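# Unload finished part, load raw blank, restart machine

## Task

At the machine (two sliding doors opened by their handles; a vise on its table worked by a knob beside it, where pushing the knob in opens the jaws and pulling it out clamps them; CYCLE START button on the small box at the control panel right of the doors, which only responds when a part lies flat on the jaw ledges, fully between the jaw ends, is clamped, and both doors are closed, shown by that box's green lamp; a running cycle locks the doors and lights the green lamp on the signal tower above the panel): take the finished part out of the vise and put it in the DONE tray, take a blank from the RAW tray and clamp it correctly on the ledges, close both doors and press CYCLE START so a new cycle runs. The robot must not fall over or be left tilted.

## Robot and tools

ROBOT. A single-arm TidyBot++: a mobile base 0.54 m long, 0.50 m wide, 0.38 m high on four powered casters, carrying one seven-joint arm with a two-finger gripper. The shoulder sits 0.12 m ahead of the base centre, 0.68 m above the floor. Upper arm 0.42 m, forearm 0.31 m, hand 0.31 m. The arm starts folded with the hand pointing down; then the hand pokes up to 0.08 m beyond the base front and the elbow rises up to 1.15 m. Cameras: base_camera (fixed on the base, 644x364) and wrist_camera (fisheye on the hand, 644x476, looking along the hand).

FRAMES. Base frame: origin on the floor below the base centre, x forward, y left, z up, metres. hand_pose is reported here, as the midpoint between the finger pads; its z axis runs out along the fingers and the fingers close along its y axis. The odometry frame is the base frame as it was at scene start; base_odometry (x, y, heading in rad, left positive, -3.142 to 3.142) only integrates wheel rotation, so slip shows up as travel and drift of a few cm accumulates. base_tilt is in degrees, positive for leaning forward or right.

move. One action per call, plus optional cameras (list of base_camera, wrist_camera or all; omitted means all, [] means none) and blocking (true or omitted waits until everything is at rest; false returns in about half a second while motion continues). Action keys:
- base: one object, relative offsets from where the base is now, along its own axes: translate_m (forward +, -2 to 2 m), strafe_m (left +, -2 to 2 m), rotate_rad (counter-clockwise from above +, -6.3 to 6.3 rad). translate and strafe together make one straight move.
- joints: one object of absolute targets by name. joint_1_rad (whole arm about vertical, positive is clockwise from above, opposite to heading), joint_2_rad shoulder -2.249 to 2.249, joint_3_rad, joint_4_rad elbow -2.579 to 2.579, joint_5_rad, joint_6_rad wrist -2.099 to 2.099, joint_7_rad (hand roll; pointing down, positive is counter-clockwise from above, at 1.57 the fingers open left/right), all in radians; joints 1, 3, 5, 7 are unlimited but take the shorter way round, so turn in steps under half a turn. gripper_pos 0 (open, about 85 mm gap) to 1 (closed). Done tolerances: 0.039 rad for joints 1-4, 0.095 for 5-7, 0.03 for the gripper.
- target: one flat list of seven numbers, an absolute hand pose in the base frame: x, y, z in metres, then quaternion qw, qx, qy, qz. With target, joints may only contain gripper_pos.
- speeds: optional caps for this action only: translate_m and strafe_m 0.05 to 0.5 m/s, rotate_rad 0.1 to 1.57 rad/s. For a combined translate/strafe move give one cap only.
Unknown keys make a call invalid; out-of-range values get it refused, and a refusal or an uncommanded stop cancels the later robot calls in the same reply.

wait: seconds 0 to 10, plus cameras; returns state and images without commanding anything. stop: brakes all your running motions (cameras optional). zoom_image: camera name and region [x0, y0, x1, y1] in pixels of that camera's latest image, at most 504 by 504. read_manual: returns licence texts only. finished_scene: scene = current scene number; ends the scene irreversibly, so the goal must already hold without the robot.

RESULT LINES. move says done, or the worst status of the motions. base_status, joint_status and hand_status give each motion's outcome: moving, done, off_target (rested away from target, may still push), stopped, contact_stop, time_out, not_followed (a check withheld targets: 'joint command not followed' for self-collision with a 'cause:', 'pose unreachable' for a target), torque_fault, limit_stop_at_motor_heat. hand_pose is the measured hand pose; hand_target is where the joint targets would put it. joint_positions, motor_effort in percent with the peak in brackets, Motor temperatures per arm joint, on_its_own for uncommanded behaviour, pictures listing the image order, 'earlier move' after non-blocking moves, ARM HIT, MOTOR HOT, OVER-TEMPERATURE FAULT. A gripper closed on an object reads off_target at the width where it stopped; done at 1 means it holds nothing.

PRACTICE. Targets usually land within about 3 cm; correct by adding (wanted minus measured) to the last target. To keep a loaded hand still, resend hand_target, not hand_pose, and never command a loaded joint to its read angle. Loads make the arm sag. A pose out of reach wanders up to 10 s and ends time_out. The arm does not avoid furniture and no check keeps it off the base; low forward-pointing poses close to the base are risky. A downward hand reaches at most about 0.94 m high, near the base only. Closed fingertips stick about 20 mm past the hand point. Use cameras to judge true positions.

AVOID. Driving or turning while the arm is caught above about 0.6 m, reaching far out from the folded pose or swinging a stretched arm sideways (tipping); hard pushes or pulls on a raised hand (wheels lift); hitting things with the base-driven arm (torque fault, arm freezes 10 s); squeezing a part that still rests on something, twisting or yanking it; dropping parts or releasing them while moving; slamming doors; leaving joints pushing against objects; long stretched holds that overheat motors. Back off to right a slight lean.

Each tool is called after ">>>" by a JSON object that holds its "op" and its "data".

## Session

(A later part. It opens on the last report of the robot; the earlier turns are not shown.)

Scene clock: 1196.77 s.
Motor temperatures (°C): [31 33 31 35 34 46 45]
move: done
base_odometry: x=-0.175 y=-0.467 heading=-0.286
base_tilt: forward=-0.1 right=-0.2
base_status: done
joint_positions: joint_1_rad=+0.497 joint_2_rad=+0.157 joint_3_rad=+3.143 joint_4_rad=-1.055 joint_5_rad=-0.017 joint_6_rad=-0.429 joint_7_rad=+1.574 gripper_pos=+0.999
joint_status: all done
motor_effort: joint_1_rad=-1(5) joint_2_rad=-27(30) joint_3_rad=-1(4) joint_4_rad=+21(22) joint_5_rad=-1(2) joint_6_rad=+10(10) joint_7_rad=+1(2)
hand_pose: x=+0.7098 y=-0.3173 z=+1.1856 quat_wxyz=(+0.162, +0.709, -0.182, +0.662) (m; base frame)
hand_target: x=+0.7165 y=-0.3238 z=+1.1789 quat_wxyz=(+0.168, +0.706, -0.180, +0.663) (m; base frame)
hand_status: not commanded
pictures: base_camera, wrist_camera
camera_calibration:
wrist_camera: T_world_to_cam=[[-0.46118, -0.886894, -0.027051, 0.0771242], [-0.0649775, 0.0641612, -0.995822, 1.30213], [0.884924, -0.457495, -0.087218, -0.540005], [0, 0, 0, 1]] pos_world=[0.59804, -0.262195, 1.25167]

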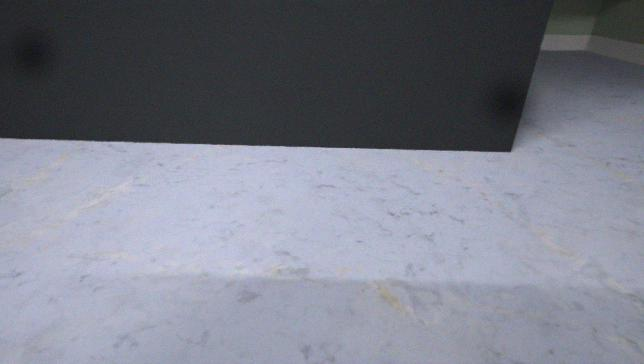

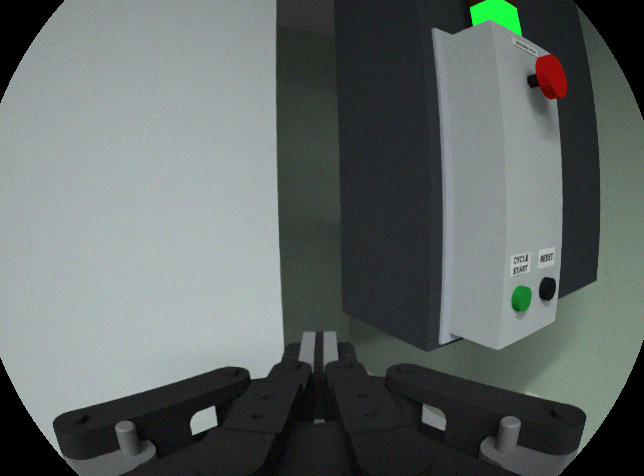

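>>> {"op": "move", "data": {"base": {"strafe_m": -0.25}, "joints": {"joint_1_rad": 0.7}, "cameras": ["wrist_camera", "base_camera"]}}

Scene clock: 1223.77 s.
Motor temperatures (°C): [31 33 31 35 34 46 45]
move: done
base_odometry: x=-0.246 y=-0.707 heading=-0.287
base_tilt: forward=-0.2 right=-0.2
base_status: done
joint_positions: joint_1_rad=+0.699 joint_2_rad=+0.159 joint_3_rad=+3.141 joint_4_rad=-1.055 joint_5_rad=-0.017 joint_6_rad=-0.429 joint_7_rad=+1.574 gripper_pos=+0.999
joint_status: all done
motor_effort: joint_1_rad=+1(4) joint_2_rad=-27(31) joint_3_rad=-1(3) joint_4_rad=+21(22) joint_5_rad=+1(2) joint_6_rad=+9(10) joint_7_rad=+1(2)
hand_pose: x=+0.6357 y=-0.4294 z=+1.1841 quat_wxyz=(+0.227, +0.688, -0.253, +0.642) (m; base frame)
hand_target: x=+0.6402 y=-0.4361 z=+1.1789 quat_wxyz=(+0.234, +0.685, -0.250, +0.643) (m; base frame)
hand_status: not commanded
pictures: base_camera, wrist_camera
camera_calibration:
wrist_camera: T_world_to_cam=[[-0.628462, -0.777361, -0.0273155, 0.0972115], [-0.0525414, 0.0774619, -0.99561, 1.3005], [0.776064, -0.624267, -0.0895255, -0.52546], [0, 0, 0, 1]] pos_world=[0.537215, -0.353199, 1.25041]

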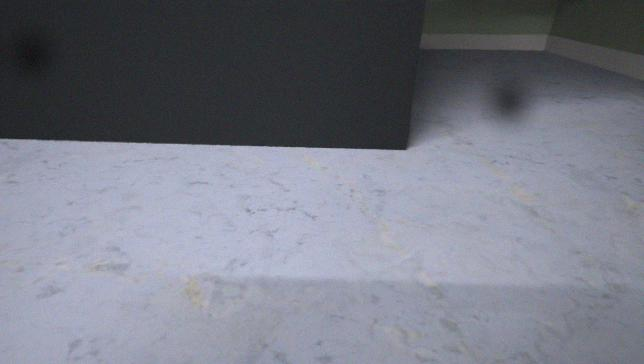

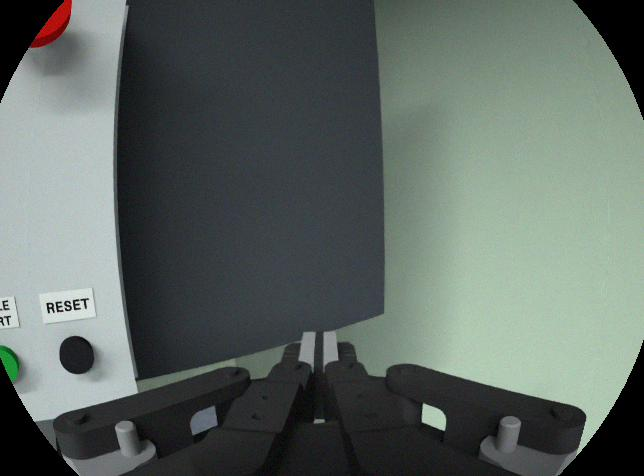

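>>> {"op": "move", "data": {"base": {"translate_m": -0.25}, "joints": {"joint_1_rad": 0.2, "joint_6_rad": 0.0}, "cameras": ["wrist_camera"]}}

Scene clock: 1233.07 s.
Motor temperatures (°C): [31 33 31 35 34 46 45]
move: done
base_odometry: x=-0.486 y=-0.637 heading=-0.287
base_tilt: forward=-0.1 right=-0.2
base_status: done
joint_positions: joint_1_rad=+0.214 joint_2_rad=+0.156 joint_3_rad=+3.141 joint_4_rad=-1.056 joint_5_rad=-0.017 joint_6_rad=-0.053 joint_7_rad=+1.574 gripper_pos=+0.999
joint_status: all done
motor_effort: joint_1_rad=+0(3) joint_2_rad=-26(31) joint_3_rad=-1(2) joint_4_rad=+20(23) joint_5_rad=+1(2) joint_6_rad=+9(11) joint_7_rad=+1(2)
hand_pose: x=+0.7606 y=-0.1379 z=+1.3020 quat_wxyz=(+0.080, +0.587, -0.067, +0.803) (m; base frame)
hand_target: x=+0.7695 y=-0.1296 z=+1.2997 quat_wxyz=(+0.080, +0.578, -0.058, +0.810) (m; base frame)
hand_status: not commanded
pictures: wrist_camera
camera_calibration:
wrist_camera: T_world_to_cam=[[-0.190801, -0.981387, -0.0217698, 0.0373174], [0.284517, -0.0340634, -0.958066, 1.08123], [0.939492, -0.188994, 0.285721, -0.982751], [0, 0, 0, 1]] pos_world=[0.622779, -0.112281, 1.31749]

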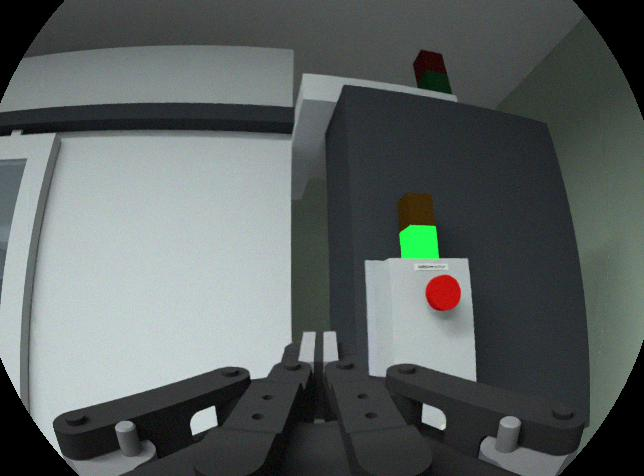

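>>> {"op": "move", "data": {"base": {"translate_m": 0.15, "strafe_m": -0.17}, "speeds": {"translate_m": 0.3}, "joints": {"joint_1_rad": 0.2, "joint_4_rad": -1.13, "joint_6_rad": -0.26}, "cameras": ["wrist_camera", "base_camera"]}}

Scene clock: 1245.83 s.
Motor temperatures (°C): [31 33 31 35 34 46 45]
move: done
base_odometry: x=-0.390 y=-0.842 heading=-0.287
base_tilt: forward=-0.1 right=-0.2
base_status: done
joint_positions: joint_1_rad=+0.210 joint_2_rad=+0.157 joint_3_rad=+3.141 joint_4_rad=-1.116 joint_5_rad=-0.017 joint_6_rad=-0.234 joint_7_rad=+1.574 gripper_pos=+0.999
joint_status: all done
motor_effort: joint_1_rad=+1(3) joint_2_rad=-27(31) joint_3_rad=-1(2) joint_4_rad=+22(23) joint_5_rad=+0(1) joint_6_rad=+10(12) joint_7_rad=+1(2)
hand_pose: x=+0.7818 y=-0.1381 z=+1.2096 quat_wxyz=(+0.070, +0.680, -0.075, +0.726) (m; base frame)
hand_target: x=+0.7916 y=-0.1340 z=+1.1833 quat_wxyz=(+0.070, +0.700, -0.070, +0.707) (m; base frame)
hand_status: not commanded
pictures: base_camera, wrist_camera
camera_calibration:
wrist_camera: T_world_to_cam=[[-0.188787, -0.981679, -0.0257919, 0.0423391], [0.0516948, 0.0162932, -0.99853, 1.22463], [0.980656, -0.189843, 0.0476718, -0.720699], [0, 0, 0, 1]] pos_world=[0.651445, -0.115209, 1.25827]

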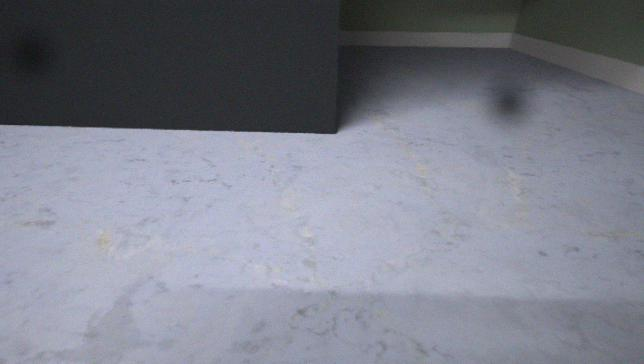

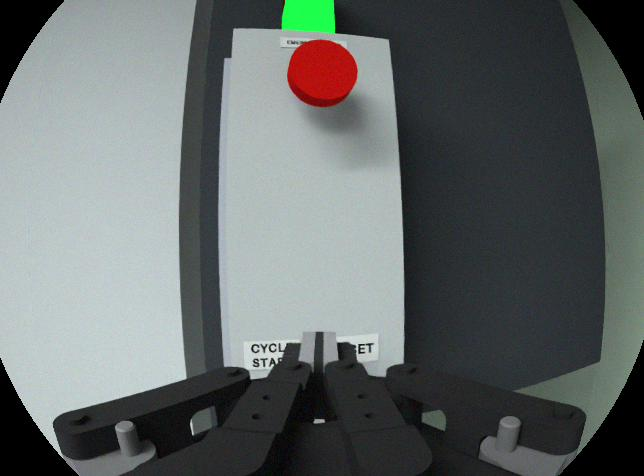

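>>> {"op": "move", "data": {"joints": {"joint_1_rad": 0.178, "joint_4_rad": -1.20, "joint_6_rad": -0.275}, "cameras": ["wrist_camera"]}}

Scene clock: 1265.50 s.
Motor temperatures (°C): [31 33 31 35 34 46 45]
move: done
base_odometry: x=-0.390 y=-0.842 heading=-0.287
base_tilt: forward=-0.1 right=-0.3
base_status: not commanded
joint_positions: joint_1_rad=+0.193 joint_2_rad=+0.159 joint_3_rad=+3.141 joint_4_rad=-1.183 joint_5_rad=-0.017 joint_6_rad=-0.237 joint_7_rad=+1.574 gripper_pos=+0.999
joint_status: all done
motor_effort: joint_1_rad=+1(2) joint_2_rad=-27(30) joint_3_rad=-1(1) joint_4_rad=+21(24) joint_5_rad=+0(1) joint_6_rad=+10(11) joint_7_rad=+1(1)
hand_pose: x=+0.7909 y=-0.1282 z=+1.1658 quat_wxyz=(+0.061, +0.707, -0.072, +0.701) (m; base frame)
hand_target: x=+0.7986 y=-0.1199 z=+1.1354 quat_wxyz=(+0.060, +0.730, -0.065, +0.677) (m; base frame)
hand_status: not commanded
pictures: wrist_camera
camera_calibration:
wrist_camera: T_world_to_cam=[[-0.173975, -0.984377, -0.0271111, 0.0421456], [-0.0198776, 0.0310358, -0.999321, 1.23969], [0.984549, -0.173318, -0.0249665, -0.641926], [0, 0, 0, 1]] pos_world=[0.663982, -0.108245, 1.22396]

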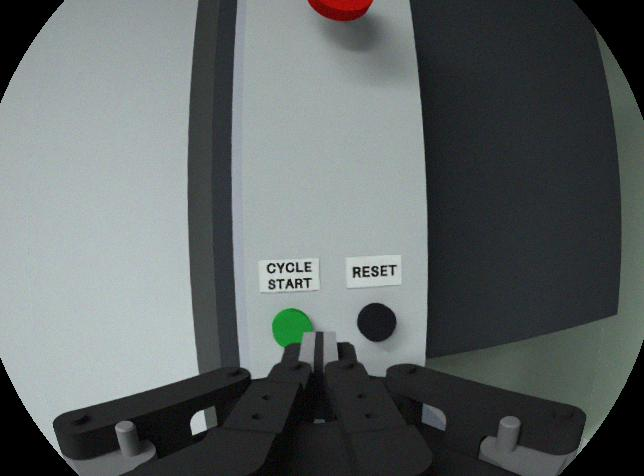

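>>> {"op": "move", "data": {"base": {"translate_m": 0.07, "strafe_m": 0.006}, "speeds": {"translate_m": 0.06}, "cameras": ["wrist_camera"]}}

Scene clock: 1274.63 s.
Motor temperatures (°C): [31 33 31 35 34 46 45]
move: done
base_odometry: x=-0.321 y=-0.857 heading=-0.287
base_tilt: forward=-0.2 right=-0.2
base_status: done
joint_positions: joint_1_rad=+0.193 joint_2_rad=+0.125 joint_3_rad=+3.147 joint_4_rad=-1.201 joint_5_rad=-0.017 joint_6_rad=-0.275 joint_7_rad=+1.574 gripper_pos=+0.999
joint_status: not commanded
motor_effort: joint_1_rad=-4(5) joint_2_rad=-18(28) joint_3_rad=-4(5) joint_4_rad=+23(27) joint_5_rad=-1(2) joint_6_rad=+12(16) joint_7_rad=+1(2)
hand_pose: x=+0.7749 y=-0.1292 z=+1.1666 quat_wxyz=(+0.063, +0.714, -0.074, +0.694) (m; base frame)
hand_target: x=+0.7986 y=-0.1199 z=+1.1354 quat_wxyz=(+0.060, +0.730, -0.065, +0.677) (m; base frame)
hand_status: not commanded
pictures: wrist_camera
camera_calibration:
wrist_camera: T_world_to_cam=[[-0.180683, -0.983183, -0.0265445, 0.0431001], [-0.0400731, 0.0343253, -0.998607, 1.25545], [0.982725, -0.179368, -0.0456012, -0.601558], [0, 0, 0, 1]] pos_world=[0.649263, -0.108619, 1.22742]

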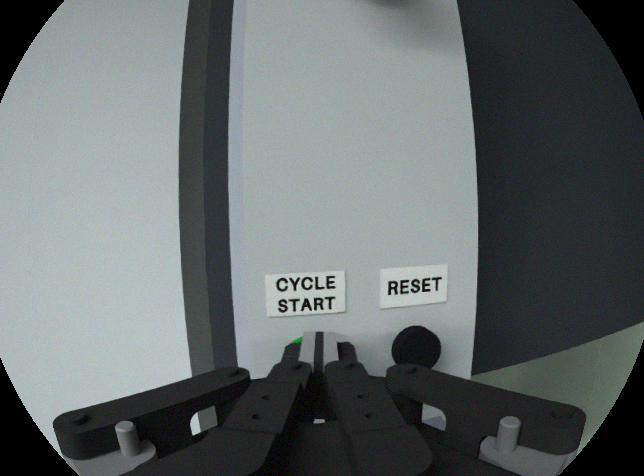

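>>> {"op": "move", "data": {"base": {"translate_m": -0.25, "strafe_m": 0.1}, "speeds": {"translate_m": 0.3}, "joints": {"joint_6_rad": 0.2}, "cameras": ["wrist_camera"]}}

Scene clock: 1278.10 s.
Motor temperatures (°C): [31 33 31 35 34 46 45]
move: done
base_odometry: x=-0.533 y=-0.690 heading=-0.287
base_tilt: forward=-0.1 right=-0.3
base_status: done
joint_positions: joint_1_rad=+0.188 joint_2_rad=+0.158 joint_3_rad=+3.146 joint_4_rad=-1.201 joint_5_rad=-0.017 joint_6_rad=+0.157 joint_7_rad=+1.574 gripper_pos=+0.999
joint_status: all done
motor_effort: joint_1_rad=+0(3) joint_2_rad=-26(34) joint_3_rad=-1(4) joint_4_rad=+22(25) joint_5_rad=+1(1) joint_6_rad=+9(13) joint_7_rad=+1(2)
hand_pose: x=+0.7705 y=-0.1264 z=+1.2762 quat_wxyz=(+0.075, +0.562, -0.059, +0.822) (m; base frame)
hand_target: x=+0.7753 y=-0.1158 z=+1.2800 quat_wxyz=(+0.073, +0.550, -0.049, +0.830) (m; base frame)
hand_status: not commanded
pictures: wrist_camera
camera_calibration:
wrist_camera: T_world_to_cam=[[-0.172127, -0.984858, -0.0206634, 0.0336981], [0.344437, -0.0405196, -0.937935, 0.981423], [0.922895, -0.168561, 0.346196, -1.04435], [0, 0, 0, 1]] pos_world=[0.631585, -0.103082, 1.28276]

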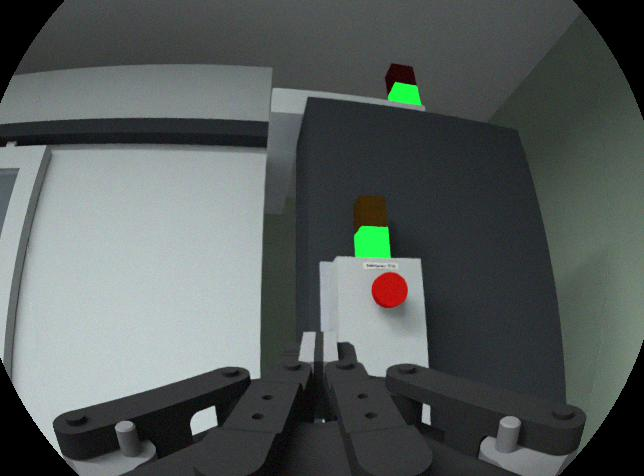

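>>> {"op": "finished_scene", "data": {"scene": 1}}

The scene is finished: the task was done.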